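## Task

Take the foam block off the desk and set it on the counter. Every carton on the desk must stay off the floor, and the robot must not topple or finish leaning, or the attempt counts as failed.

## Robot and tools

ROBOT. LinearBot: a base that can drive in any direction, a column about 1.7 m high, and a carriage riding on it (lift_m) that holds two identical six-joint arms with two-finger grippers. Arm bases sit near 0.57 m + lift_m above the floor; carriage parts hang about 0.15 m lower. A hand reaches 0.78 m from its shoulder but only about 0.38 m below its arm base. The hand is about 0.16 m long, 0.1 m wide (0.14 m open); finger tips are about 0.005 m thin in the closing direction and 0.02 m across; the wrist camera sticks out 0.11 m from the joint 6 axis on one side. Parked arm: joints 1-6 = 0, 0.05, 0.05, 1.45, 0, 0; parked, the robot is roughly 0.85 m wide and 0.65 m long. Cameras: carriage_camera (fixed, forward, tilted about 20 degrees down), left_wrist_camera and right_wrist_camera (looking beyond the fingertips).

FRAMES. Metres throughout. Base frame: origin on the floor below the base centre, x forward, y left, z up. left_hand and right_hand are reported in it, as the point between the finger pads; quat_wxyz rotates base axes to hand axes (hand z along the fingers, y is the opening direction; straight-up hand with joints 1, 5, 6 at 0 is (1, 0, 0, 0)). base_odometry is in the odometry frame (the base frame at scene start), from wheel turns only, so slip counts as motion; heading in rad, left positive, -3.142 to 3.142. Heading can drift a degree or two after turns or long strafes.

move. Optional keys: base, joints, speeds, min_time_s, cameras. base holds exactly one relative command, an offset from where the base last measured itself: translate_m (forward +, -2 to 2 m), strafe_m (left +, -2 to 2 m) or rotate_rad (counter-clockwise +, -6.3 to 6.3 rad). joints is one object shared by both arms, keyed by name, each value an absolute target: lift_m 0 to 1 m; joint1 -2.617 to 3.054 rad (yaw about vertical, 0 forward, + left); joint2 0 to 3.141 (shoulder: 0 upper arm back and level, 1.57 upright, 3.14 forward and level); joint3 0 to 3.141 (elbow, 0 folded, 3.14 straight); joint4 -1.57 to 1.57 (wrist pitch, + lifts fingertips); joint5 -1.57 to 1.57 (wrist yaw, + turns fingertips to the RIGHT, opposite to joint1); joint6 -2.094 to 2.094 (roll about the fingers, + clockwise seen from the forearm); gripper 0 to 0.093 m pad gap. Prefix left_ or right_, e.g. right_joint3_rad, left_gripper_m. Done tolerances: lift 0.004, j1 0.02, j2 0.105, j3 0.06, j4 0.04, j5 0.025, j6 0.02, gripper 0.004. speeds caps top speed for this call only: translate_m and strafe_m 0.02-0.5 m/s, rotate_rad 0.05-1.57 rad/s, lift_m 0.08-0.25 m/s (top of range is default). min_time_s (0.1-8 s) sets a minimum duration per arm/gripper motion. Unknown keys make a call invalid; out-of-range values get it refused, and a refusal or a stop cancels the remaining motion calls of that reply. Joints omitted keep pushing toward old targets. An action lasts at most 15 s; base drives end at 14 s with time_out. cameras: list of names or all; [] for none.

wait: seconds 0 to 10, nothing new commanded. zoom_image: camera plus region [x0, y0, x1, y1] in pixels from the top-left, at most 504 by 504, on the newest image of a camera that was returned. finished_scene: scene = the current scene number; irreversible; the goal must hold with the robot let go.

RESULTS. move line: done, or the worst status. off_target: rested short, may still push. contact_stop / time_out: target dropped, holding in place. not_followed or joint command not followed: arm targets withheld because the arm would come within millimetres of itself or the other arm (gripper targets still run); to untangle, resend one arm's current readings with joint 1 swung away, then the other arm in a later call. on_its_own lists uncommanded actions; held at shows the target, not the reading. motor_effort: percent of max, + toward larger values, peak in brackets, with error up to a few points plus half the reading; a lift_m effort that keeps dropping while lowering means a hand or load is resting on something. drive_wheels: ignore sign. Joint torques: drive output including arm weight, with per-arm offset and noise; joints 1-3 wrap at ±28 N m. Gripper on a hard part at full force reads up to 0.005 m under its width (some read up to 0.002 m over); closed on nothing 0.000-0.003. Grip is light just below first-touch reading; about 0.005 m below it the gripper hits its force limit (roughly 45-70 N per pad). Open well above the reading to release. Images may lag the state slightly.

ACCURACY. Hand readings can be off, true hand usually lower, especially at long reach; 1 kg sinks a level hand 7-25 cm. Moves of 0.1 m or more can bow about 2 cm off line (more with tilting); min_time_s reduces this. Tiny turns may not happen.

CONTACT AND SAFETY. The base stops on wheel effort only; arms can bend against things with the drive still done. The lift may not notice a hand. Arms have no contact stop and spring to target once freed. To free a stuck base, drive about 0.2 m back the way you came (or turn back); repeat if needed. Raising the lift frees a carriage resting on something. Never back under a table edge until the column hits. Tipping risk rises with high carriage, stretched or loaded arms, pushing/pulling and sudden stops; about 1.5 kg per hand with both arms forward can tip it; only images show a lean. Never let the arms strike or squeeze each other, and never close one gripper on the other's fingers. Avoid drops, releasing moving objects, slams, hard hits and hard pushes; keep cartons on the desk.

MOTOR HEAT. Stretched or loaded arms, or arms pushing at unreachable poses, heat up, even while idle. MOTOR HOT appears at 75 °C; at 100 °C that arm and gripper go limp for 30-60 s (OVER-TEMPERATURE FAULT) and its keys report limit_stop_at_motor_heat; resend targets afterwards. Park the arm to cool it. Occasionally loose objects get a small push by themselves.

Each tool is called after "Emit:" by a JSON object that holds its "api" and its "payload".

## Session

Emit:
{"api": "move", "payload": {}}

Scene clock: 0.00 s.
Joint torques (N m): no reading
base_odometry: x=+0.000 y=+0.000 heading=+0.000
base_status: not commanded
joint_positions: lift_m=+0.300 left_joint1_rad=-0.005 left_joint2_rad=+0.047 left_joint3_rad=+0.038 left_joint4_rad=+1.447 left_joint5_rad=-0.039 left_joint6_rad=-0.008 left_gripper_m=+0.09396 right_joint1_rad=+0.004 right_joint2_rad=+0.041 right_joint3_rad=+0.059 right_joint4_rad=+1.485 right_joint5_rad=-0.003 right_joint6_rad=+0.011 right_gripper_m=+0.09396
joint_status: not commanded
motor_effort: lift_m=+30 drive_wheels=-2
left_hand: x=+0.2672 y=+0.3155 z=+1.2819 quat_wxyz=(+0.998, -0.020, +0.066, -0.006) (m; base frame)
right_hand: x=+0.2494 y=-0.3084 z=+1.2885 quat_wxyz=(+0.999, -0.001, +0.034, +0.008) (m; base frame)
pictures: carriage_camera, left_wrist_camera, right_wrist_camera
Images, in order (width x height): carriage_camera 504x504, left_wrist_camera 504x504, right_wrist_camera 504x504.

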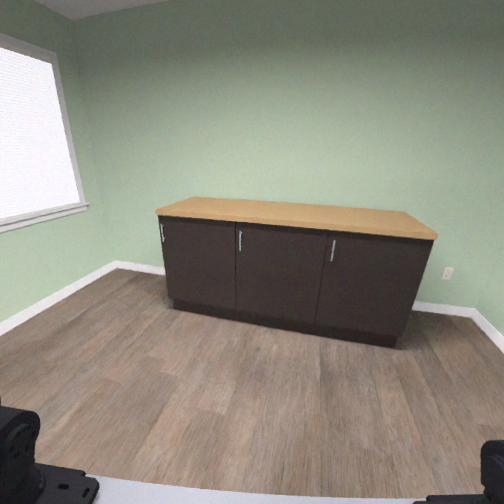

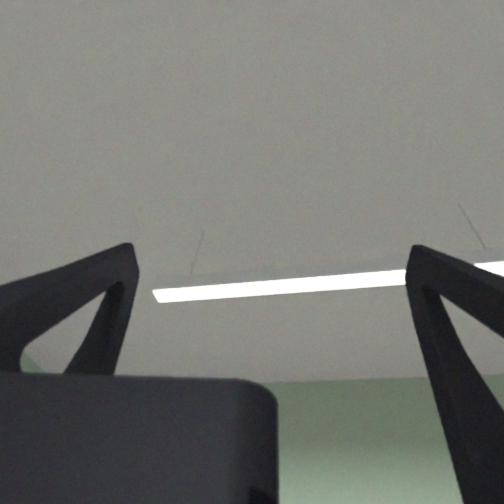

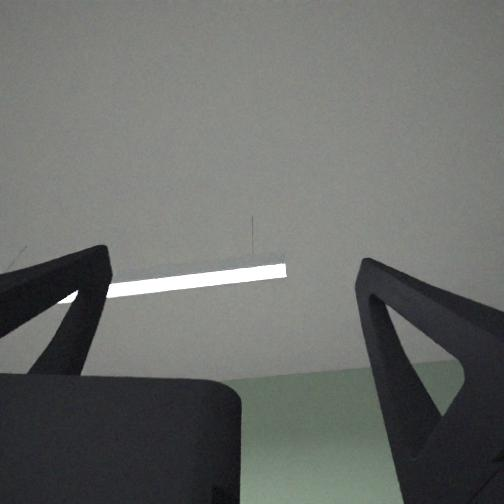

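Emit:
{"api": "move", "payload": {"base": {"rotate_rad": 3.14}, "joints": {"lift_m": 1.0}, "cameras": ["carriage_camera"]}}

Emit:
{"api": "zoom_image", "payload": {"camera": "carriage_camera", "region": [100, 240, 440, 460]}}

Scene clock: 7.37 s.
Joint torques (N m): left_arm=[0.7 4.25 6 -0.18 -0.09 -0.04] | right_arm=[-0.06 4.48 6.98 -0.29 -0.01 -0.12]
move: done
base_odometry: x=+0.000 y=+0.000 heading=+3.139
base_status: done
joint_positions: lift_m=+0.997 left_joint1_rad=-0.005 left_joint2_rad=+0.047 left_joint3_rad=+0.038 left_joint4_rad=+1.444 left_joint5_rad=-0.039 left_joint6_rad=-0.008 left_gripper_m=+0.09398 right_joint1_rad=+0.004 right_joint2_rad=+0.041 right_joint3_rad=+0.059 right_joint4_rad=+1.485 right_joint5_rad=-0.003 right_joint6_rad=+0.011 right_gripper_m=+0.09398
joint_status: all done
joint sent to its limit — lift_m, upper limit.
motor_effort: lift_m=+31(37) drive_wheels=+6(19)
left_hand: x=+0.2678 y=+0.3156 z=+1.9788 quat_wxyz=(+0.998, -0.020, +0.068, -0.006) (m; base frame)
right_hand: x=+0.2496 y=-0.3084 z=+1.9854 quat_wxyz=(+0.999, -0.001, +0.034, +0.008) (m; base frame)
pictures: carriage_camera
Images, in order (width x height): carriage_camera 504x504.

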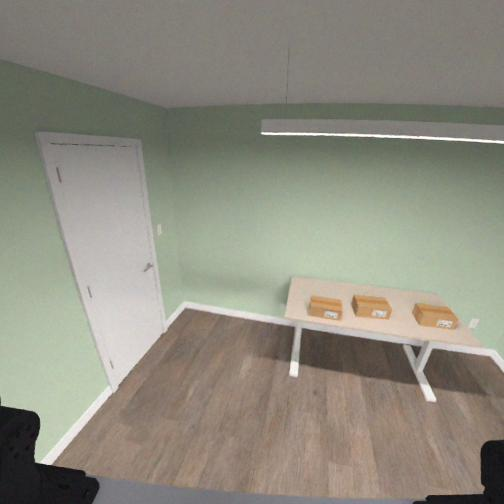

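Scaled by 1.482 from the camera's 504x504 image, which has a finer 720x720 frame.

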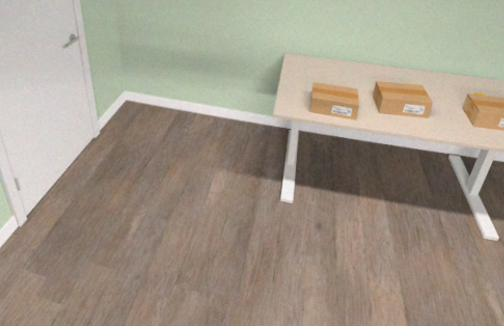

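Emit:
{"api": "move", "payload": {"base": {"rotate_rad": -0.22}, "cameras": []}}

Emit:
{"api": "move", "payload": {"base": {"strafe_m": -1.45}, "cameras": []}}

Emit:
{"api": "move", "payload": {"base": {"translate_m": 0.7}, "cameras": ["carriage_camera"]}}

Emit:
{"api": "zoom_image", "payload": {"camera": "carriage_camera", "region": [60, 270, 360, 470]}}

Scene clock: 24.80 s.
Joint torques (N m): left_arm=[0.69 4.29 6.02 -0.19 -0.09 -0.05] | right_arm=[-0.06 4.52 6.93 -0.29 0 -0.11]
move: done
base_odometry: x=+0.000 y=+0.000 heading=+2.920
base_status: done
joint_positions: lift_m=+0.997 left_joint1_rad=-0.005 left_joint2_rad=+0.047 left_joint3_rad=+0.038 left_joint4_rad=+1.445 left_joint5_rad=-0.039 left_joint6_rad=-0.008 left_gripper_m=+0.09398 right_joint1_rad=+0.004 right_joint2_rad=+0.041 right_joint3_rad=+0.059 right_joint4_rad=+1.485 right_joint5_rad=-0.003 right_joint6_rad=+0.011 right_gripper_m=+0.09398
joint_status: not commanded
motor_effort: lift_m=+31(31) drive_wheels=-10(16)
left_hand: x=+0.2677 y=+0.3156 z=+1.9788 quat_wxyz=(+0.998, -0.020, +0.067, -0.006) (m; base frame)
right_hand: x=+0.2496 y=-0.3084 z=+1.9854 quat_wxyz=(+0.999, -0.001, +0.034, +0.008) (m; base frame)
pictures: none
No camera images: "cameras" was empty.

Scene clock: 30.00 s.
Joint torques (N m): left_arm=[0.65 4.22 5.98 -0.19 -0.08 -0.04] | right_arm=[0.01 4.49 6.99 -0.29 0 -0.11]
move: done
base_odometry: x=+0.316 y=+1.415 heading=+2.921
base_status: done
joint_positions: lift_m=+0.997 left_joint1_rad=-0.005 left_joint2_rad=+0.047 left_joint3_rad=+0.038 left_joint4_rad=+1.445 left_joint5_rad=-0.040 left_joint6_rad=-0.008 left_gripper_m=+0.09398 right_joint1_rad=+0.004 right_joint2_rad=+0.041 right_joint3_rad=+0.059 right_joint4_rad=+1.485 right_joint5_rad=-0.003 right_joint6_rad=+0.011 right_gripper_m=+0.09398
joint_status: not commanded
motor_effort: lift_m=+31(31) drive_wheels=-11(22)
left_hand: x=+0.2677 y=+0.3156 z=+1.9788 quat_wxyz=(+0.998, -0.020, +0.067, -0.005) (m; base frame)
right_hand: x=+0.2496 y=-0.3084 z=+1.9854 quat_wxyz=(+0.999, -0.001, +0.034, +0.008) (m; base frame)
pictures: none
No camera images: "cameras" was empty.

Scene clock: 33.63 s.
Joint torques (N m): left_arm=[0.58 4.1 5.93 -0.19 -0.09 -0.05] | right_arm=[0.01 4.48 6.98 -0.29 0 -0.13]
move: done
base_odometry: x=-0.367 y=+1.569 heading=+2.921
base_status: done
joint_positions: lift_m=+0.997 left_joint1_rad=-0.005 left_joint2_rad=+0.047 left_joint3_rad=+0.038 left_joint4_rad=+1.445 left_joint5_rad=-0.040 left_joint6_rad=-0.008 left_gripper_m=+0.09398 right_joint1_rad=+0.004 right_joint2_rad=+0.041 right_joint3_rad=+0.059 right_joint4_rad=+1.485 right_joint5_rad=-0.003 right_joint6_rad=+0.011 right_gripper_m=+0.09398
joint_status: not commanded
motor_effort: lift_m=+31(31) drive_wheels=-8(15)
left_hand: x=+0.2676 y=+0.3156 z=+1.9788 quat_wxyz=(+0.998, -0.020, +0.067, -0.005) (m; base frame)
right_hand: x=+0.2496 y=-0.3084 z=+1.9854 quat_wxyz=(+0.999, -0.001, +0.034, +0.008) (m; base frame)
pictures: carriage_camera
Images, in order (width x height): carriage_camera 504x504.

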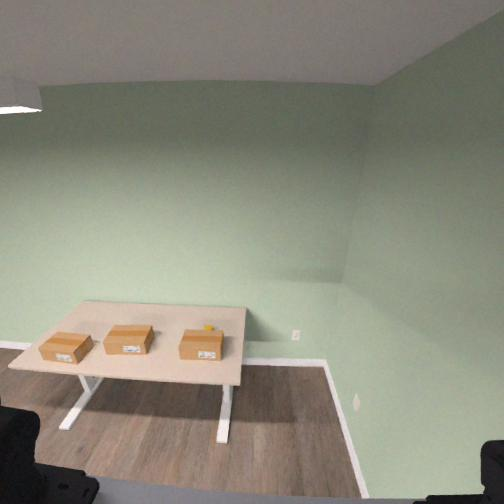

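Scaled by 1.680 from the camera's 504x504 image, which has a finer 720x720 frame.

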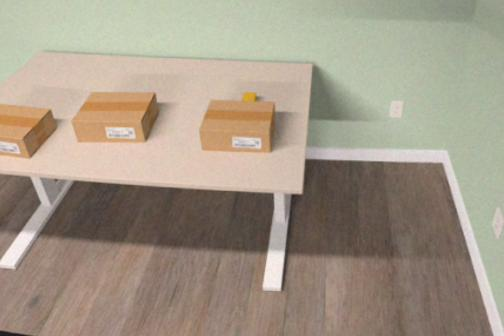

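Emit:
{"api": "move", "payload": {"base": {"rotate_rad": -0.08}, "cameras": []}}

Emit:
{"api": "move", "payload": {"base": {"strafe_m": 0.178}, "joints": {"lift_m": 0.58, "left_joint1_rad": 0, "left_joint2_rad": 2.847, "left_joint3_rad": 2.174, "left_joint4_rad": -0.627, "left_joint5_rad": 0, "left_joint6_rad": 0, "left_gripper_m": 0.093}, "cameras": []}}

Emit:
{"api": "move", "payload": {"base": {"translate_m": 0.69}, "cameras": ["carriage_camera", "left_wrist_camera"]}}

Scene clock: 63.63 s.
Joint torques (N m): left_arm=[0.59 4.23 5.98 -0.2 -0.07 -0.05] | right_arm=[-0.01 4.46 6.99 -0.3 0.01 -0.11]
move: done
base_odometry: x=-0.367 y=+1.569 heading=+2.841
base_status: done
joint_positions: lift_m=+0.997 left_joint1_rad=-0.005 left_joint2_rad=+0.047 left_joint3_rad=+0.038 left_joint4_rad=+1.446 left_joint5_rad=-0.040 left_joint6_rad=-0.008 left_gripper_m=+0.09398 right_joint1_rad=+0.004 right_joint2_rad=+0.041 right_joint3_rad=+0.059 right_joint4_rad=+1.485 right_joint5_rad=-0.003 right_joint6_rad=+0.011 right_gripper_m=+0.09398
joint_status: not commanded
motor_effort: lift_m=+31(31) drive_wheels=-4(10)
left_hand: x=+0.2675 y=+0.3156 z=+1.9788 quat_wxyz=(+0.998, -0.020, +0.067, -0.005) (m; base frame)
right_hand: x=+0.2496 y=-0.3084 z=+1.9854 quat_wxyz=(+0.999, -0.001, +0.034, +0.008) (m; base frame)
pictures: none
No camera images: "cameras" was empty.

Scene clock: 66.07 s.
Joint torques (N m): left_arm=[0.54 -18.55 8.75 1.07 -0.02 0.05] | right_arm=[0.02 4.48 6.98 -0.28 0.01 -0.12]
move: done
base_odometry: x=-0.420 y=+1.399 heading=+2.841
base_status: done
joint_positions: lift_m=+0.580 left_joint1_rad=+0.000 left_joint2_rad=+2.849 left_joint3_rad=+2.156 left_joint4_rad=-0.612 left_joint5_rad=-0.008 left_joint6_rad=-0.008 left_gripper_m=+0.09309 right_joint1_rad=+0.004 right_joint2_rad=+0.041 right_joint3_rad=+0.059 right_joint4_rad=+1.485 right_joint5_rad=-0.003 right_joint6_rad=+0.011 right_gripper_m=+0.09398
joint_status: all done
motor_effort: lift_m=+28(29) drive_wheels=-3(14)
left_hand: x=+0.7972 y=+0.3102 z=+0.9769 quat_wxyz=(+0.133, -0.005, +0.991, +0.003) (m; base frame)
right_hand: x=+0.2496 y=-0.3084 z=+1.5686 quat_wxyz=(+0.999, -0.001, +0.034, +0.007) (m; base frame)
pictures: none
No camera images: "cameras" was empty.

Scene clock: 69.67 s.
Joint torques (N m): left_arm=[0.51 -18.41 8.64 1.12 -0.04 0.05] | right_arm=[0.05 4.46 6.99 -0.29 0 -0.12]
move: done
base_odometry: x=-1.079 y=+1.603 heading=+2.842
base_status: done
joint_positions: lift_m=+0.580 left_joint1_rad=+0.000 left_joint2_rad=+2.849 left_joint3_rad=+2.156 left_joint4_rad=-0.616 left_joint5_rad=-0.007 left_joint6_rad=-0.008 left_gripper_m=+0.09309 right_joint1_rad=+0.004 right_joint2_rad=+0.041 right_joint3_rad=+0.059 right_joint4_rad=+1.485 right_joint5_rad=-0.003 right_joint6_rad=+0.011 right_gripper_m=+0.09398
joint_status: not commanded
motor_effort: lift_m=+28(29) drive_wheels=-9(15)
left_hand: x=+0.7961 y=+0.3101 z=+0.9766 quat_wxyz=(+0.131, -0.005, +0.991, +0.003) (m; base frame)
right_hand: x=+0.2496 y=-0.3084 z=+1.5686 quat_wxyz=(+0.999, -0.001, +0.034, +0.007) (m; base frame)
pictures: carriage_camera, left_wrist_camera
Images, in order (width x height): carriage_camera 504x504, left_wrist_camera 504x504.

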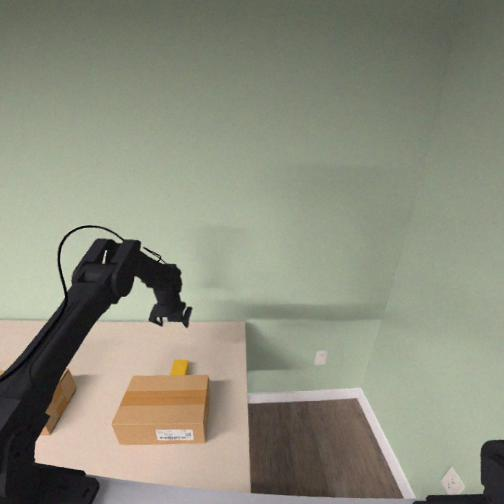

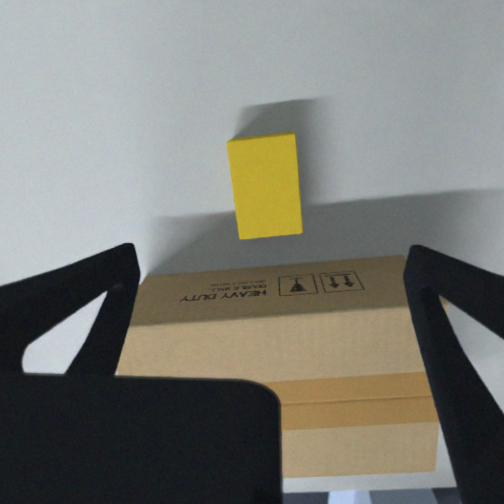

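Emit:
{"api": "move", "payload": {"base": {"translate_m": 0.04}, "joints": {"lift_m": 0.42, "left_joint1_rad": 0.01, "left_joint2_rad": 2.766, "left_joint3_rad": 2.285, "left_joint4_rad": -1.09, "left_joint5_rad": 0, "left_joint6_rad": -0.07}, "cameras": ["carriage_camera", "left_wrist_camera"]}}

Scene clock: 85.83 s.
Joint torques (N m): left_arm=[0.91 -21.45 8.43 0.26 -0.05 -0.14] | right_arm=[0.01 4.48 6.99 -0.29 0.01 -0.11]
move: done
base_odometry: x=-1.117 y=+1.614 heading=+2.842
base_status: done
joint_positions: lift_m=+0.420 left_joint1_rad=+0.006 left_joint2_rad=+2.804 left_joint3_rad=+2.267 left_joint4_rad=-1.074 left_joint5_rad=-0.007 left_joint6_rad=-0.061 left_gripper_m=+0.09309 right_joint1_rad=+0.004 right_joint2_rad=+0.041 right_joint3_rad=+0.059 right_joint4_rad=+1.485 right_joint5_rad=-0.003 right_joint6_rad=+0.011 right_gripper_m=+0.09398
joint_status: all done
motor_effort: lift_m=+28(28) drive_wheels=-7(13)
left_hand: x=+0.7331 y=+0.3132 z=+0.8562 quat_wxyz=(-0.020, -0.033, +0.999, +0.004) (m; base frame)
right_hand: x=+0.2496 y=-0.3084 z=+1.4086 quat_wxyz=(+0.999, -0.001, +0.034, +0.007) (m; base frame)
pictures: carriage_camera, left_wrist_camera
Images, in order (width x height): carriage_camera 504x504, left_wrist_camera 504x504.

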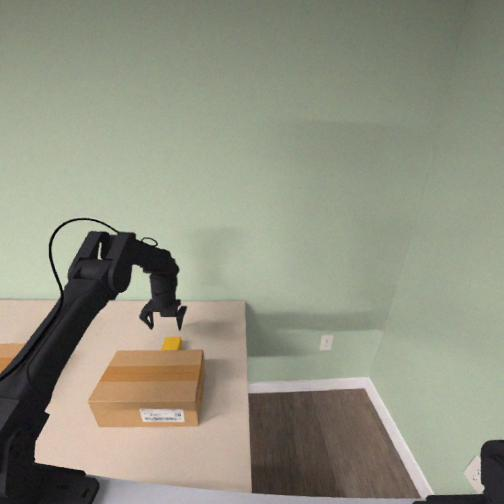

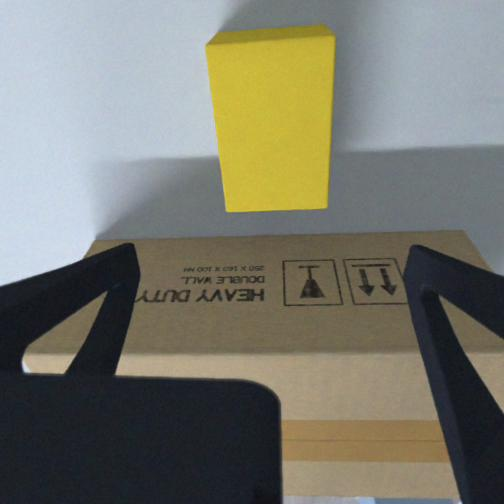

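Emit:
{"api": "move", "payload": {"base": {"translate_m": 0.012}, "cameras": []}}

Emit:
{"api": "move", "payload": {"joints": {"lift_m": 0.315}, "cameras": ["carriage_camera", "left_wrist_camera"]}}

Scene clock: 105.67 s.
Joint torques (N m): left_arm=[1.01 -21.37 8.51 0.32 -0.04 -0.15] | right_arm=[0.05 4.48 7.01 -0.29 0.01 -0.11]
move: done
base_odometry: x=-1.129 y=+1.617 heading=+2.843
base_status: done
joint_positions: lift_m=+0.420 left_joint1_rad=+0.006 left_joint2_rad=+2.803 left_joint3_rad=+2.267 left_joint4_rad=-1.080 left_joint5_rad=-0.007 left_joint6_rad=-0.061 left_gripper_m=+0.09309 right_joint1_rad=+0.004 right_joint2_rad=+0.041 right_joint3_rad=+0.059 right_joint4_rad=+1.485 right_joint5_rad=-0.003 right_joint6_rad=+0.011 right_gripper_m=+0.09398
joint_status: not commanded
motor_effort: lift_m=+28(28) drive_wheels=-6(12)
left_hand: x=+0.7318 y=+0.3132 z=+0.8566 quat_wxyz=(-0.023, -0.033, +0.999, +0.004) (m; base frame)
right_hand: x=+0.2496 y=-0.3084 z=+1.4086 quat_wxyz=(+0.999, -0.001, +0.034, +0.007) (m; base frame)
pictures: none
No camera images: "cameras" was empty.

Scene clock: 106.63 s.
Joint torques (N m): left_arm=[0.99 -19.41 7.86 0.46 -0.05 -0.14] | right_arm=[0.03 4.44 6.97 -0.29 0.01 -0.12]
move: done
base_odometry: x=-1.129 y=+1.617 heading=+2.843
base_status: not commanded
joint_positions: lift_m=+0.315 left_joint1_rad=+0.006 left_joint2_rad=+2.782 left_joint3_rad=+2.274 left_joint4_rad=-1.084 left_joint5_rad=-0.007 left_joint6_rad=-0.061 left_gripper_m=+0.09309 right_joint1_rad=+0.004 right_joint2_rad=+0.041 right_joint3_rad=+0.059 right_joint4_rad=+1.485 right_joint5_rad=-0.003 right_joint6_rad=+0.011 right_gripper_m=+0.09398
joint_status: all done
motor_effort: lift_m=+27(28) drive_wheels=-5(7)
left_hand: x=+0.7381 y=+0.3132 z=+0.7635 quat_wxyz=(-0.010, -0.034, +0.999, +0.004) (m; base frame)
right_hand: x=+0.2496 y=-0.3084 z=+1.3037 quat_wxyz=(+0.999, -0.001, +0.034, +0.007) (m; base frame)
pictures: carriage_camera, left_wrist_camera
Images, in order (width x height): carriage_camera 504x504, left_wrist_camera 504x504.

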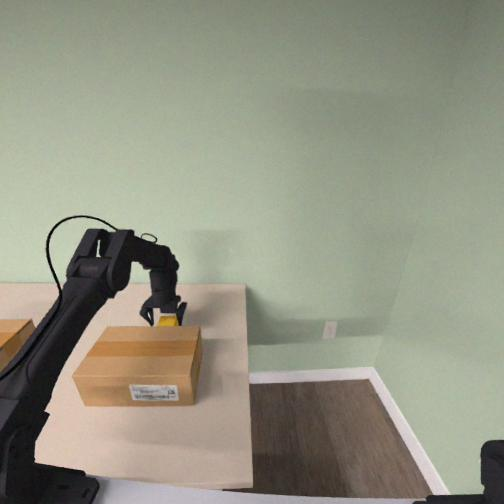

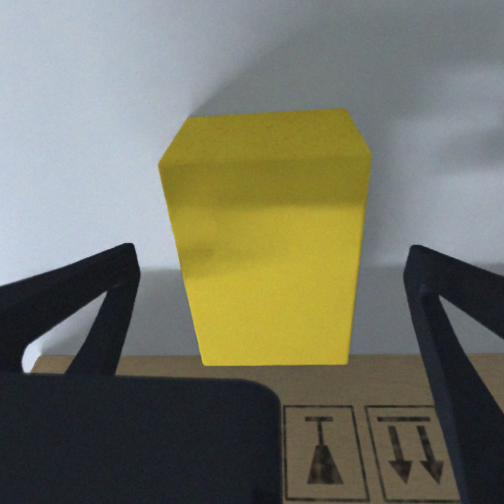

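Emit:
{"api": "move", "payload": {"joints": {"lift_m": 0.283}, "speeds": {"lift_m": 0.12}, "cameras": []}}

Emit:
{"api": "move", "payload": {"joints": {"left_gripper_m": 0.044}, "min_time_s": 1.2, "cameras": ["left_wrist_camera"]}}

Scene clock: 112.30 s.
Joint torques (N m): left_arm=[0.88 -19.15 7.75 0.48 -0.04 -0.15] | right_arm=[0.02 4.52 7.04 -0.28 0.01 -0.13]
move: done
base_odometry: x=-1.129 y=+1.617 heading=+2.843
base_status: not commanded
joint_positions: lift_m=+0.283 left_joint1_rad=+0.006 left_joint2_rad=+2.780 left_joint3_rad=+2.274 left_joint4_rad=-1.086 left_joint5_rad=-0.007 left_joint6_rad=-0.061 left_gripper_m=+0.09309 right_joint1_rad=+0.004 right_joint2_rad=+0.041 right_joint3_rad=+0.059 right_joint4_rad=+1.485 right_joint5_rad=-0.003 right_joint6_rad=+0.011 right_gripper_m=+0.09398
joint_status: all done
motor_effort: lift_m=+28(29) drive_wheels=+3(8)
left_hand: x=+0.7378 y=+0.3132 z=+0.7323 quat_wxyz=(-0.011, -0.034, +0.999, +0.004) (m; base frame)
right_hand: x=+0.2496 y=-0.3084 z=+1.2716 quat_wxyz=(+0.999, -0.001, +0.034, +0.007) (m; base frame)
pictures: none
No camera images: "cameras" was empty.

Scene clock: 113.77 s.
Joint torques (N m): left_arm=[0.94 -19.19 7.76 0.46 -0.05 -0.14] | right_arm=[0.06 4.49 6.98 -0.29 0.01 -0.13]
move: off_target
base_odometry: x=-1.129 y=+1.617 heading=+2.843
base_status: not commanded
joint_positions: lift_m=+0.283 left_joint1_rad=+0.006 left_joint2_rad=+2.780 left_joint3_rad=+2.274 left_joint4_rad=-1.086 left_joint5_rad=-0.007 left_joint6_rad=-0.062 left_gripper_m=+0.05622 right_joint1_rad=+0.004 right_joint2_rad=+0.041 right_joint3_rad=+0.059 right_joint4_rad=+1.485 right_joint5_rad=-0.003 right_joint6_rad=+0.011 right_gripper_m=+0.09398
joint_status: left_gripper_m off_target (ended at +0.05625, target +0.04400)
motor_effort: lift_m=+28(28) drive_wheels=+2(8)
left_hand: x=+0.7378 y=+0.3132 z=+0.7323 quat_wxyz=(-0.011, -0.034, +0.999, +0.004) (m; base frame)
right_hand: x=+0.2496 y=-0.3084 z=+1.2716 quat_wxyz=(+0.999, -0.001, +0.034, +0.007) (m; base frame)
pictures: left_wrist_camera
Images, in order (width x height): left_wrist_camera 504x504.

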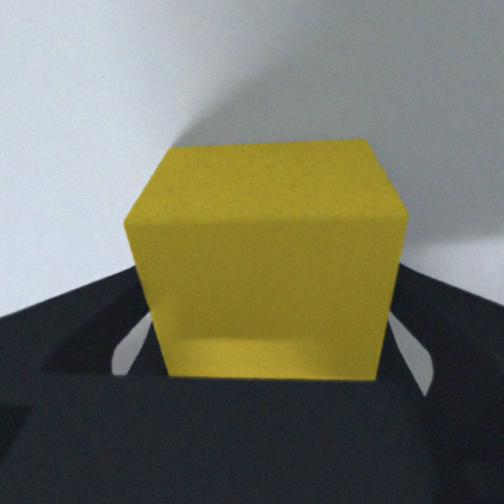

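Emit:
{"api": "move", "payload": {"joints": {"lift_m": 0.45}, "cameras": []}}

Emit:
{"api": "move", "payload": {"base": {"translate_m": -0.5}, "joints": {"lift_m": 0.58}, "cameras": ["carriage_camera"]}}

Emit:
{"api": "move", "payload": {"base": {"rotate_rad": 3.097}, "cameras": ["carriage_camera"]}}

Emit:
{"api": "move", "payload": {"base": {"strafe_m": -0.55}, "cameras": []}}

Emit:
{"api": "move", "payload": {"base": {"translate_m": 1.45}, "cameras": ["carriage_camera"]}}

Scene clock: 137.50 s.
Joint torques (N m): left_arm=[0.95 -18.99 7.75 0.5 -0.04 -0.15] | right_arm=[0.03 4.48 6.99 -0.29 0 -0.11]
move: done
base_odometry: x=-1.129 y=+1.617 heading=+2.843
base_status: not commanded
joint_positions: lift_m=+0.450 left_joint1_rad=+0.006 left_joint2_rad=+2.778 left_joint3_rad=+2.274 left_joint4_rad=-1.087 left_joint5_rad=-0.007 left_joint6_rad=-0.062 left_gripper_m=+0.05622 right_joint1_rad=+0.004 right_joint2_rad=+0.041 right_joint3_rad=+0.059 right_joint4_rad=+1.485 right_joint5_rad=-0.003 right_joint6_rad=+0.011 right_gripper_m=+0.09398
joint_status: all done
motor_effort: lift_m=+31(38) drive_wheels=+4(8)
left_hand: x=+0.7380 y=+0.3132 z=+0.9000 quat_wxyz=(-0.010, -0.034, +0.999, +0.004) (m; base frame)
right_hand: x=+0.2496 y=-0.3084 z=+1.4384 quat_wxyz=(+0.999, -0.001, +0.034, +0.007) (m; base frame)
pictures: none
No camera images: "cameras" was empty.

Scene clock: 140.73 s.
Joint torques (N m): left_arm=[0.94 -19.06 7.72 0.49 -0.05 -0.12] | right_arm=[0.03 4.49 6.97 -0.29 0 -0.12]
move: done
base_odometry: x=-0.651 y=+1.470 heading=+2.843
base_status: done
joint_positions: lift_m=+0.580 left_joint1_rad=+0.006 left_joint2_rad=+2.778 left_joint3_rad=+2.275 left_joint4_rad=-1.087 left_joint5_rad=-0.006 left_joint6_rad=-0.062 left_gripper_m=+0.05622 right_joint1_rad=+0.004 right_joint2_rad=+0.041 right_joint3_rad=+0.059 right_joint4_rad=+1.485 right_joint5_rad=-0.003 right_joint6_rad=+0.011 right_gripper_m=+0.09398
joint_status: all done
motor_effort: lift_m=+31(38) drive_wheels=-2(15)
left_hand: x=+0.7384 y=+0.3133 z=+1.0305 quat_wxyz=(-0.009, -0.034, +0.999, +0.003) (m; base frame)
right_hand: x=+0.2496 y=-0.3084 z=+1.5683 quat_wxyz=(+0.999, -0.001, +0.034, +0.007) (m; base frame)
pictures: carriage_camera
Images, in order (width x height): carriage_camera 504x504.

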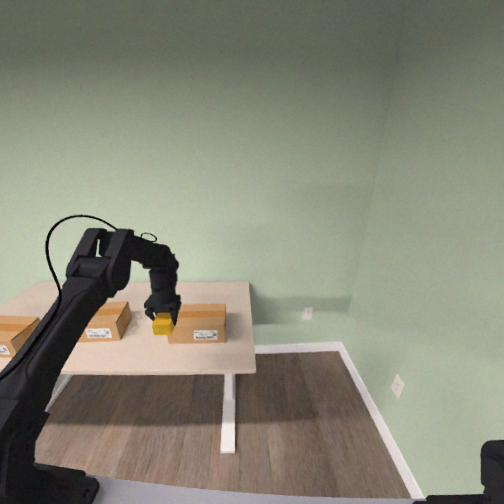

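Scene clock: 145.13 s.
Joint torques (N m): left_arm=[0.66 -18.97 7.72 0.42 -0.08 -0.13] | right_arm=[0.05 4.52 6.94 -0.28 0.01 -0.12]
move: done
base_odometry: x=-0.652 y=+1.470 heading=-0.344
base_status: done
joint_positions: lift_m=+0.580 left_joint1_rad=+0.012 left_joint2_rad=+2.778 left_joint3_rad=+2.275 left_joint4_rad=-1.081 left_joint5_rad=-0.003 left_joint6_rad=-0.062 left_gripper_m=+0.05609 right_joint1_rad=+0.004 right_joint2_rad=+0.041 right_joint3_rad=+0.059 right_joint4_rad=+1.485 right_joint5_rad=-0.003 right_joint6_rad=+0.011 right_gripper_m=+0.09400
joint_status: not commanded
motor_effort: lift_m=+31(31) drive_wheels=+5(19)
left_hand: x=+0.7399 y=+0.3155 z=+1.0304 quat_wxyz=(-0.006, -0.037, +0.999, +0.002) (m; base frame)
right_hand: x=+0.2496 y=-0.3084 z=+1.5683 quat_wxyz=(+0.999, -0.001, +0.034, +0.007) (m; base frame)
pictures: carriage_camera
Images, in order (width x height): carriage_camera 504x504.

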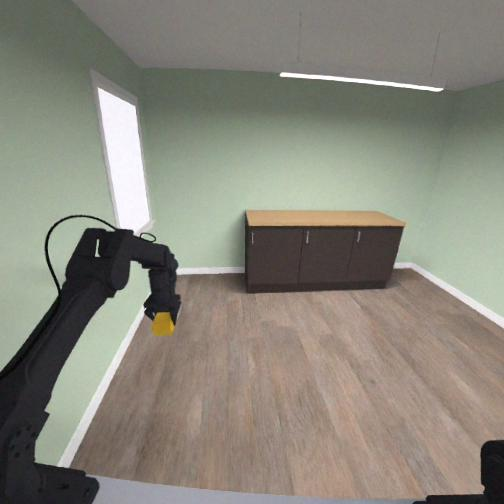

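Scene clock: 148.40 s.
Joint torques (N m): left_arm=[0.87 -19.02 7.71 0.43 -0.07 -0.14] | right_arm=[-0.02 4.48 6.94 -0.28 0.01 -0.13]
move: done
base_odometry: x=-0.836 y=+0.952 heading=-0.342
base_status: done
joint_positions: lift_m=+0.580 left_joint1_rad=+0.007 left_joint2_rad=+2.778 left_joint3_rad=+2.275 left_joint4_rad=-1.081 left_joint5_rad=-0.003 left_joint6_rad=-0.062 left_gripper_m=+0.05609 right_joint1_rad=+0.004 right_joint2_rad=+0.041 right_joint3_rad=+0.059 right_joint4_rad=+1.485 right_joint5_rad=-0.003 right_joint6_rad=+0.011 right_gripper_m=+0.09400
joint_status: not commanded
motor_effort: lift_m=+31(31) drive_wheels=-11(20)
left_hand: x=+0.7399 y=+0.3133 z=+1.0304 quat_wxyz=(-0.006, -0.035, +0.999, +0.002) (m; base frame)
right_hand: x=+0.2496 y=-0.3084 z=+1.5683 quat_wxyz=(+0.999, -0.001, +0.034, +0.008) (m; base frame)
pictures: none
No camera images: "cameras" was empty.

Scene clock: 153.60 s.
Joint torques (N m): left_arm=[0.84 -18.81 7.84 0.46 -0.1 -0.13] | right_arm=[-0.02 4.48 7.01 -0.29 0 -0.12]
move: done
base_odometry: x=+0.529 y=+0.463 heading=-0.343
base_status: done
joint_positions: lift_m=+0.580 left_joint1_rad=+0.007 left_joint2_rad=+2.778 left_joint3_rad=+2.275 left_joint4_rad=-1.084 left_joint5_rad=-0.003 left_joint6_rad=-0.062 left_gripper_m=+0.05609 right_joint1_rad=+0.004 right_joint2_rad=+0.041 right_joint3_rad=+0.059 right_joint4_rad=+1.485 right_joint5_rad=-0.003 right_joint6_rad=+0.011 right_gripper_m=+0.09400
joint_status: not commanded
motor_effort: lift_m=+31(31) drive_wheels=-7(17)
left_hand: x=+0.7391 y=+0.3133 z=+1.0304 quat_wxyz=(-0.008, -0.035, +0.999, +0.002) (m; base frame)
right_hand: x=+0.2496 y=-0.3084 z=+1.5683 quat_wxyz=(+0.999, -0.001, +0.034, +0.008) (m; base frame)
pictures: carriage_camera
Images, in order (width x height): carriage_camera 504x504.

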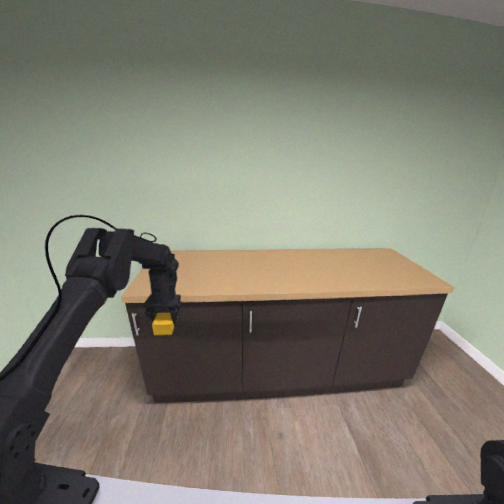

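Emit:
{"api": "move", "payload": {"base": {"translate_m": 0.48}, "joints": {"lift_m": 0.53}, "cameras": ["carriage_camera"]}}

Emit:
{"api": "move", "payload": {"joints": {"lift_m": 0.485}, "speeds": {"lift_m": 0.12}, "cameras": ["carriage_camera"]}}

Emit:
{"api": "zoom_image", "payload": {"camera": "carriage_camera", "region": [100, 250, 260, 410]}}

Scene clock: 166.60 s.
Joint torques (N m): left_arm=[0.8 -18.82 7.68 0.52 -0.09 -0.13] | right_arm=[-0.01 4.49 6.97 -0.28 0 -0.12]
move: done
base_odometry: x=+0.981 y=+0.301 heading=-0.344
base_status: done
joint_positions: lift_m=+0.530 left_joint1_rad=+0.008 left_joint2_rad=+2.777 left_joint3_rad=+2.275 left_joint4_rad=-1.089 left_joint5_rad=-0.003 left_joint6_rad=-0.062 left_gripper_m=+0.05609 right_joint1_rad=+0.004 right_joint2_rad=+0.041 right_joint3_rad=+0.059 right_joint4_rad=+1.485 right_joint5_rad=-0.003 right_joint6_rad=+0.011 right_gripper_m=+0.09400
joint_status: all done
motor_effort: lift_m=+28(29) drive_wheels=-7(15)
left_hand: x=+0.7382 y=+0.3135 z=+0.9813 quat_wxyz=(-0.010, -0.035, +0.999, +0.002) (m; base frame)
right_hand: x=+0.2496 y=-0.3084 z=+1.5186 quat_wxyz=(+0.999, -0.001, +0.034, +0.008) (m; base frame)
pictures: carriage_camera
Images, in order (width x height): carriage_camera 504x504.

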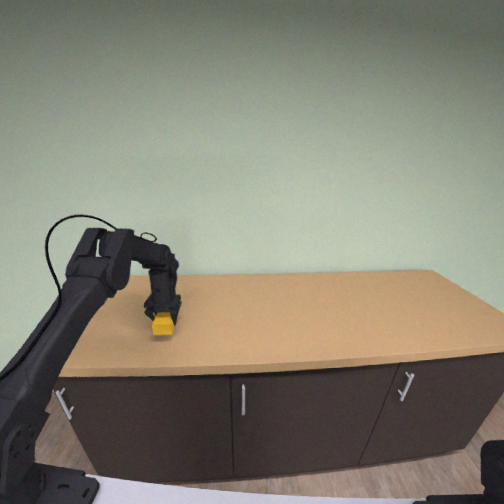

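Scene clock: 167.37 s.
Joint torques (N m): left_arm=[0.8 -18.81 7.61 0.49 -0.1 -0.14] | right_arm=[0.01 4.52 6.94 -0.29 0 -0.12]
move: done
base_odometry: x=+0.981 y=+0.301 heading=-0.344
base_status: not commanded
joint_positions: lift_m=+0.485 left_joint1_rad=+0.008 left_joint2_rad=+2.776 left_joint3_rad=+2.275 left_joint4_rad=-1.089 left_joint5_rad=-0.003 left_joint6_rad=-0.062 left_gripper_m=+0.05609 right_joint1_rad=+0.004 right_joint2_rad=+0.041 right_joint3_rad=+0.059 right_joint4_rad=+1.485 right_joint5_rad=-0.003 right_joint6_rad=+0.011 right_gripper_m=+0.09400
joint_status: all done
motor_effort: lift_m=+28(29) drive_wheels=+5(10)
left_hand: x=+0.7384 y=+0.3135 z=+0.9365 quat_wxyz=(-0.009, -0.035, +0.999, +0.002) (m; base frame)
right_hand: x=+0.2496 y=-0.3084 z=+1.4736 quat_wxyz=(+0.999, -0.001, +0.034, +0.008) (m; base frame)
pictures: carriage_camera
Images, in order (width x height): carriage_camera 504x504.

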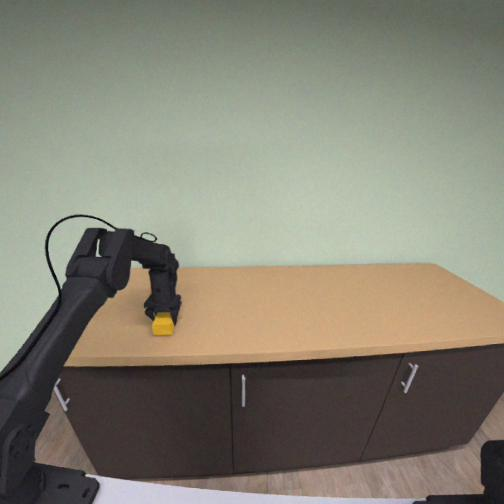

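Scaled by 3.150 from the camera's 504x504 image, which has a finer 720x720 frame.

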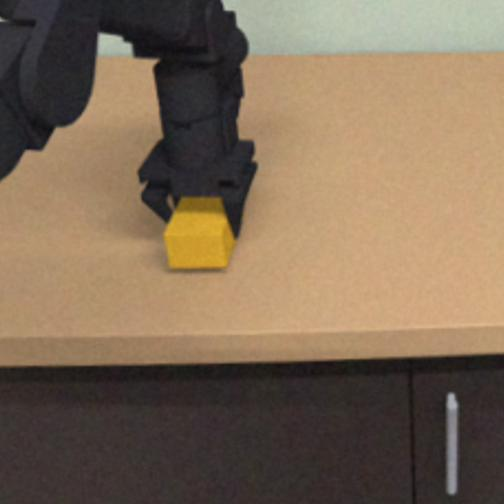

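Emit:
{"api": "move", "payload": {"joints": {"lift_m": 0.473}, "speeds": {"lift_m": 0.08}, "cameras": []}}

Emit:
{"api": "move", "payload": {"joints": {"lift_m": 0.468}, "speeds": {"lift_m": 0.08}, "cameras": ["carriage_camera"]}}

Emit:
{"api": "zoom_image", "payload": {"camera": "carriage_camera", "region": [120, 280, 220, 380]}}

Scene clock: 172.03 s.
Joint torques (N m): left_arm=[0.68 -18.66 7.56 0.53 -0.09 -0.14] | right_arm=[-0.02 4.46 7.02 -0.29 0 -0.12]
move: done
base_odometry: x=+0.981 y=+0.301 heading=-0.344
base_status: not commanded
joint_positions: lift_m=+0.473 left_joint1_rad=+0.008 left_joint2_rad=+2.776 left_joint3_rad=+2.275 left_joint4_rad=-1.089 left_joint5_rad=-0.003 left_joint6_rad=-0.062 left_gripper_m=+0.05609 right_joint1_rad=+0.004 right_joint2_rad=+0.041 right_joint3_rad=+0.059 right_joint4_rad=+1.485 right_joint5_rad=-0.003 right_joint6_rad=+0.011 right_gripper_m=+0.09400
joint_status: all done
motor_effort: lift_m=+28(29) drive_wheels=+4(8)
left_hand: x=+0.7385 y=+0.3135 z=+0.9247 quat_wxyz=(-0.009, -0.035, +0.999, +0.002) (m; base frame)
right_hand: x=+0.2496 y=-0.3084 z=+1.4616 quat_wxyz=(+0.999, -0.001, +0.034, +0.008) (m; base frame)
pictures: none
No camera images: "cameras" was empty.

Scene clock: 172.47 s.
Joint torques (N m): left_arm=[0.58 -18.48 7.43 0.53 -0.11 -0.13] | right_arm=[-0.02 4.51 6.97 -0.28 0 -0.12]
move: done
base_odometry: x=+0.981 y=+0.301 heading=-0.344
base_status: not commanded
joint_positions: lift_m=+0.468 left_joint1_rad=+0.008 left_joint2_rad=+2.773 left_joint3_rad=+2.278 left_joint4_rad=-1.087 left_joint5_rad=-0.003 left_joint6_rad=-0.062 left_gripper_m=+0.05609 right_joint1_rad=+0.004 right_joint2_rad=+0.041 right_joint3_rad=+0.059 right_joint4_rad=+1.485 right_joint5_rad=-0.003 right_joint6_rad=+0.011 right_gripper_m=+0.09400
joint_status: all done
motor_effort: lift_m=+26(27) drive_wheels=-7(9)
left_hand: x=+0.7403 y=+0.3135 z=+0.9221 quat_wxyz=(-0.006, -0.035, +0.999, +0.002) (m; base frame)
right_hand: x=+0.2496 y=-0.3084 z=+1.4568 quat_wxyz=(+0.999, -0.001, +0.034, +0.008) (m; base frame)
pictures: carriage_camera
Images, in order (width x height): carriage_camera 504x504.

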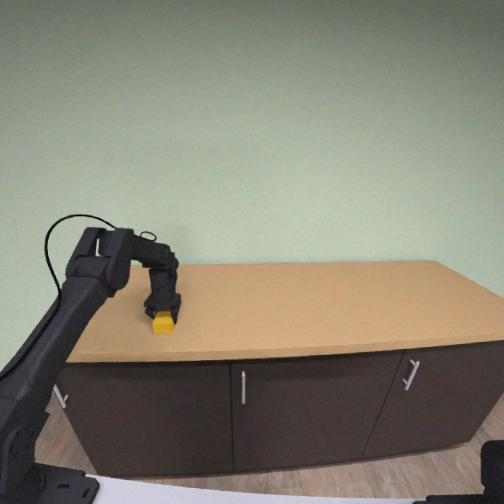

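Scaled by 5.040 from the camera's 504x504 image, which has a finer 720x720 frame.

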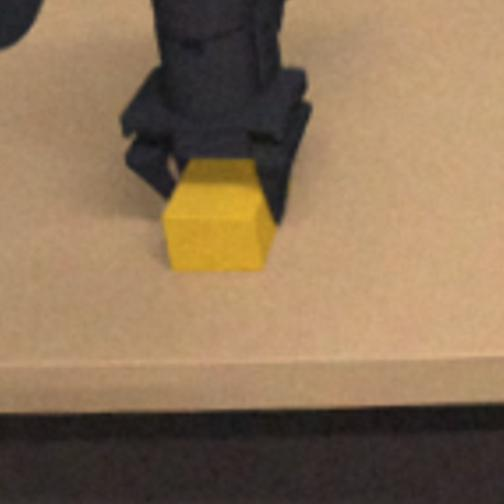

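Emit:
{"api": "move", "payload": {"joints": {"left_gripper_m": 0.067}, "min_time_s": 0.8, "cameras": []}}

Emit:
{"api": "move", "payload": {"joints": {"left_gripper_m": 0.09}, "min_time_s": 0.6, "cameras": []}}

Emit:
{"api": "move", "payload": {"joints": {"lift_m": 0.6}, "speeds": {"lift_m": 0.15}, "cameras": ["carriage_camera"]}}

Scene clock: 177.93 s.
Joint torques (N m): left_arm=[0.72 -18.52 7.42 0.51 -0.09 -0.13] | right_arm=[-0.02 4.48 7.01 -0.29 0 -0.13]
move: done
base_odometry: x=+0.981 y=+0.301 heading=-0.344
base_status: not commanded
joint_positions: lift_m=+0.468 left_joint1_rad=+0.008 left_joint2_rad=+2.773 left_joint3_rad=+2.278 left_joint4_rad=-1.087 left_joint5_rad=-0.003 left_joint6_rad=-0.062 left_gripper_m=+0.06693 right_joint1_rad=+0.004 right_joint2_rad=+0.041 right_joint3_rad=+0.059 right_joint4_rad=+1.485 right_joint5_rad=-0.003 right_joint6_rad=+0.011 right_gripper_m=+0.09400
joint_status: all done
motor_effort: lift_m=+26(26) drive_wheels=-6(9)
left_hand: x=+0.7403 y=+0.3135 z=+0.9221 quat_wxyz=(-0.006, -0.035, +0.999, +0.002) (m; base frame)
right_hand: x=+0.2496 y=-0.3084 z=+1.4568 quat_wxyz=(+0.999, -0.001, +0.034, +0.008) (m; base frame)
pictures: none
No camera images: "cameras" was empty.

Scene clock: 178.80 s.
Joint torques (N m): left_arm=[0.79 -18.48 7.43 0.51 -0.1 -0.14] | right_arm=[-0.02 4.52 6.97 -0.28 -0.01 -0.12]
move: done
base_odometry: x=+0.981 y=+0.301 heading=-0.344
base_status: not commanded
joint_positions: lift_m=+0.468 left_joint1_rad=+0.008 left_joint2_rad=+2.773 left_joint3_rad=+2.278 left_joint4_rad=-1.087 left_joint5_rad=-0.003 left_joint6_rad=-0.062 left_gripper_m=+0.08991 right_joint1_rad=+0.004 right_joint2_rad=+0.041 right_joint3_rad=+0.059 right_joint4_rad=+1.485 right_joint5_rad=-0.003 right_joint6_rad=+0.011 right_gripper_m=+0.09400
joint_status: all done
motor_effort: lift_m=+26(26) drive_wheels=-6(9)
left_hand: x=+0.7403 y=+0.3135 z=+0.9221 quat_wxyz=(-0.006, -0.035, +0.999, +0.002) (m; base frame)
right_hand: x=+0.2496 y=-0.3084 z=+1.4568 quat_wxyz=(+0.999, -0.001, +0.034, +0.008) (m; base frame)
pictures: none
No camera images: "cameras" was empty.

Scene clock: 180.10 s.
Joint torques (N m): left_arm=[0.73 -18.44 7.36 0.51 -0.1 -0.14] | right_arm=[-0.02 4.49 7.04 -0.29 0.01 -0.12]
move: done
base_odometry: x=+0.981 y=+0.301 heading=-0.344
base_status: not commanded
joint_positions: lift_m=+0.600 left_joint1_rad=+0.008 left_joint2_rad=+2.773 left_joint3_rad=+2.278 left_joint4_rad=-1.088 left_joint5_rad=-0.003 left_joint6_rad=-0.062 left_gripper_m=+0.08991 right_joint1_rad=+0.004 right_joint2_rad=+0.041 right_joint3_rad=+0.059 right_joint4_rad=+1.485 right_joint5_rad=-0.003 right_joint6_rad=+0.011 right_gripper_m=+0.09400
joint_status: all done
motor_effort: lift_m=+30(39) drive_wheels=+3(9)
left_hand: x=+0.7402 y=+0.3135 z=+1.0537 quat_wxyz=(-0.006, -0.035, +0.999, +0.002) (m; base frame)
right_hand: x=+0.2496 y=-0.3084 z=+1.5884 quat_wxyz=(+0.999, -0.001, +0.034, +0.008) (m; base frame)
pictures: carriage_camera
Images, in order (width x height): carriage_camera 504x504.

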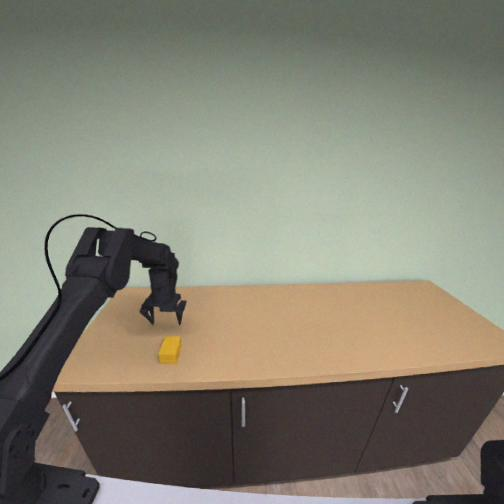

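Emit:
{"api": "finished_scene", "payload": {"scene": 2}}

The scene is finished: the task was done.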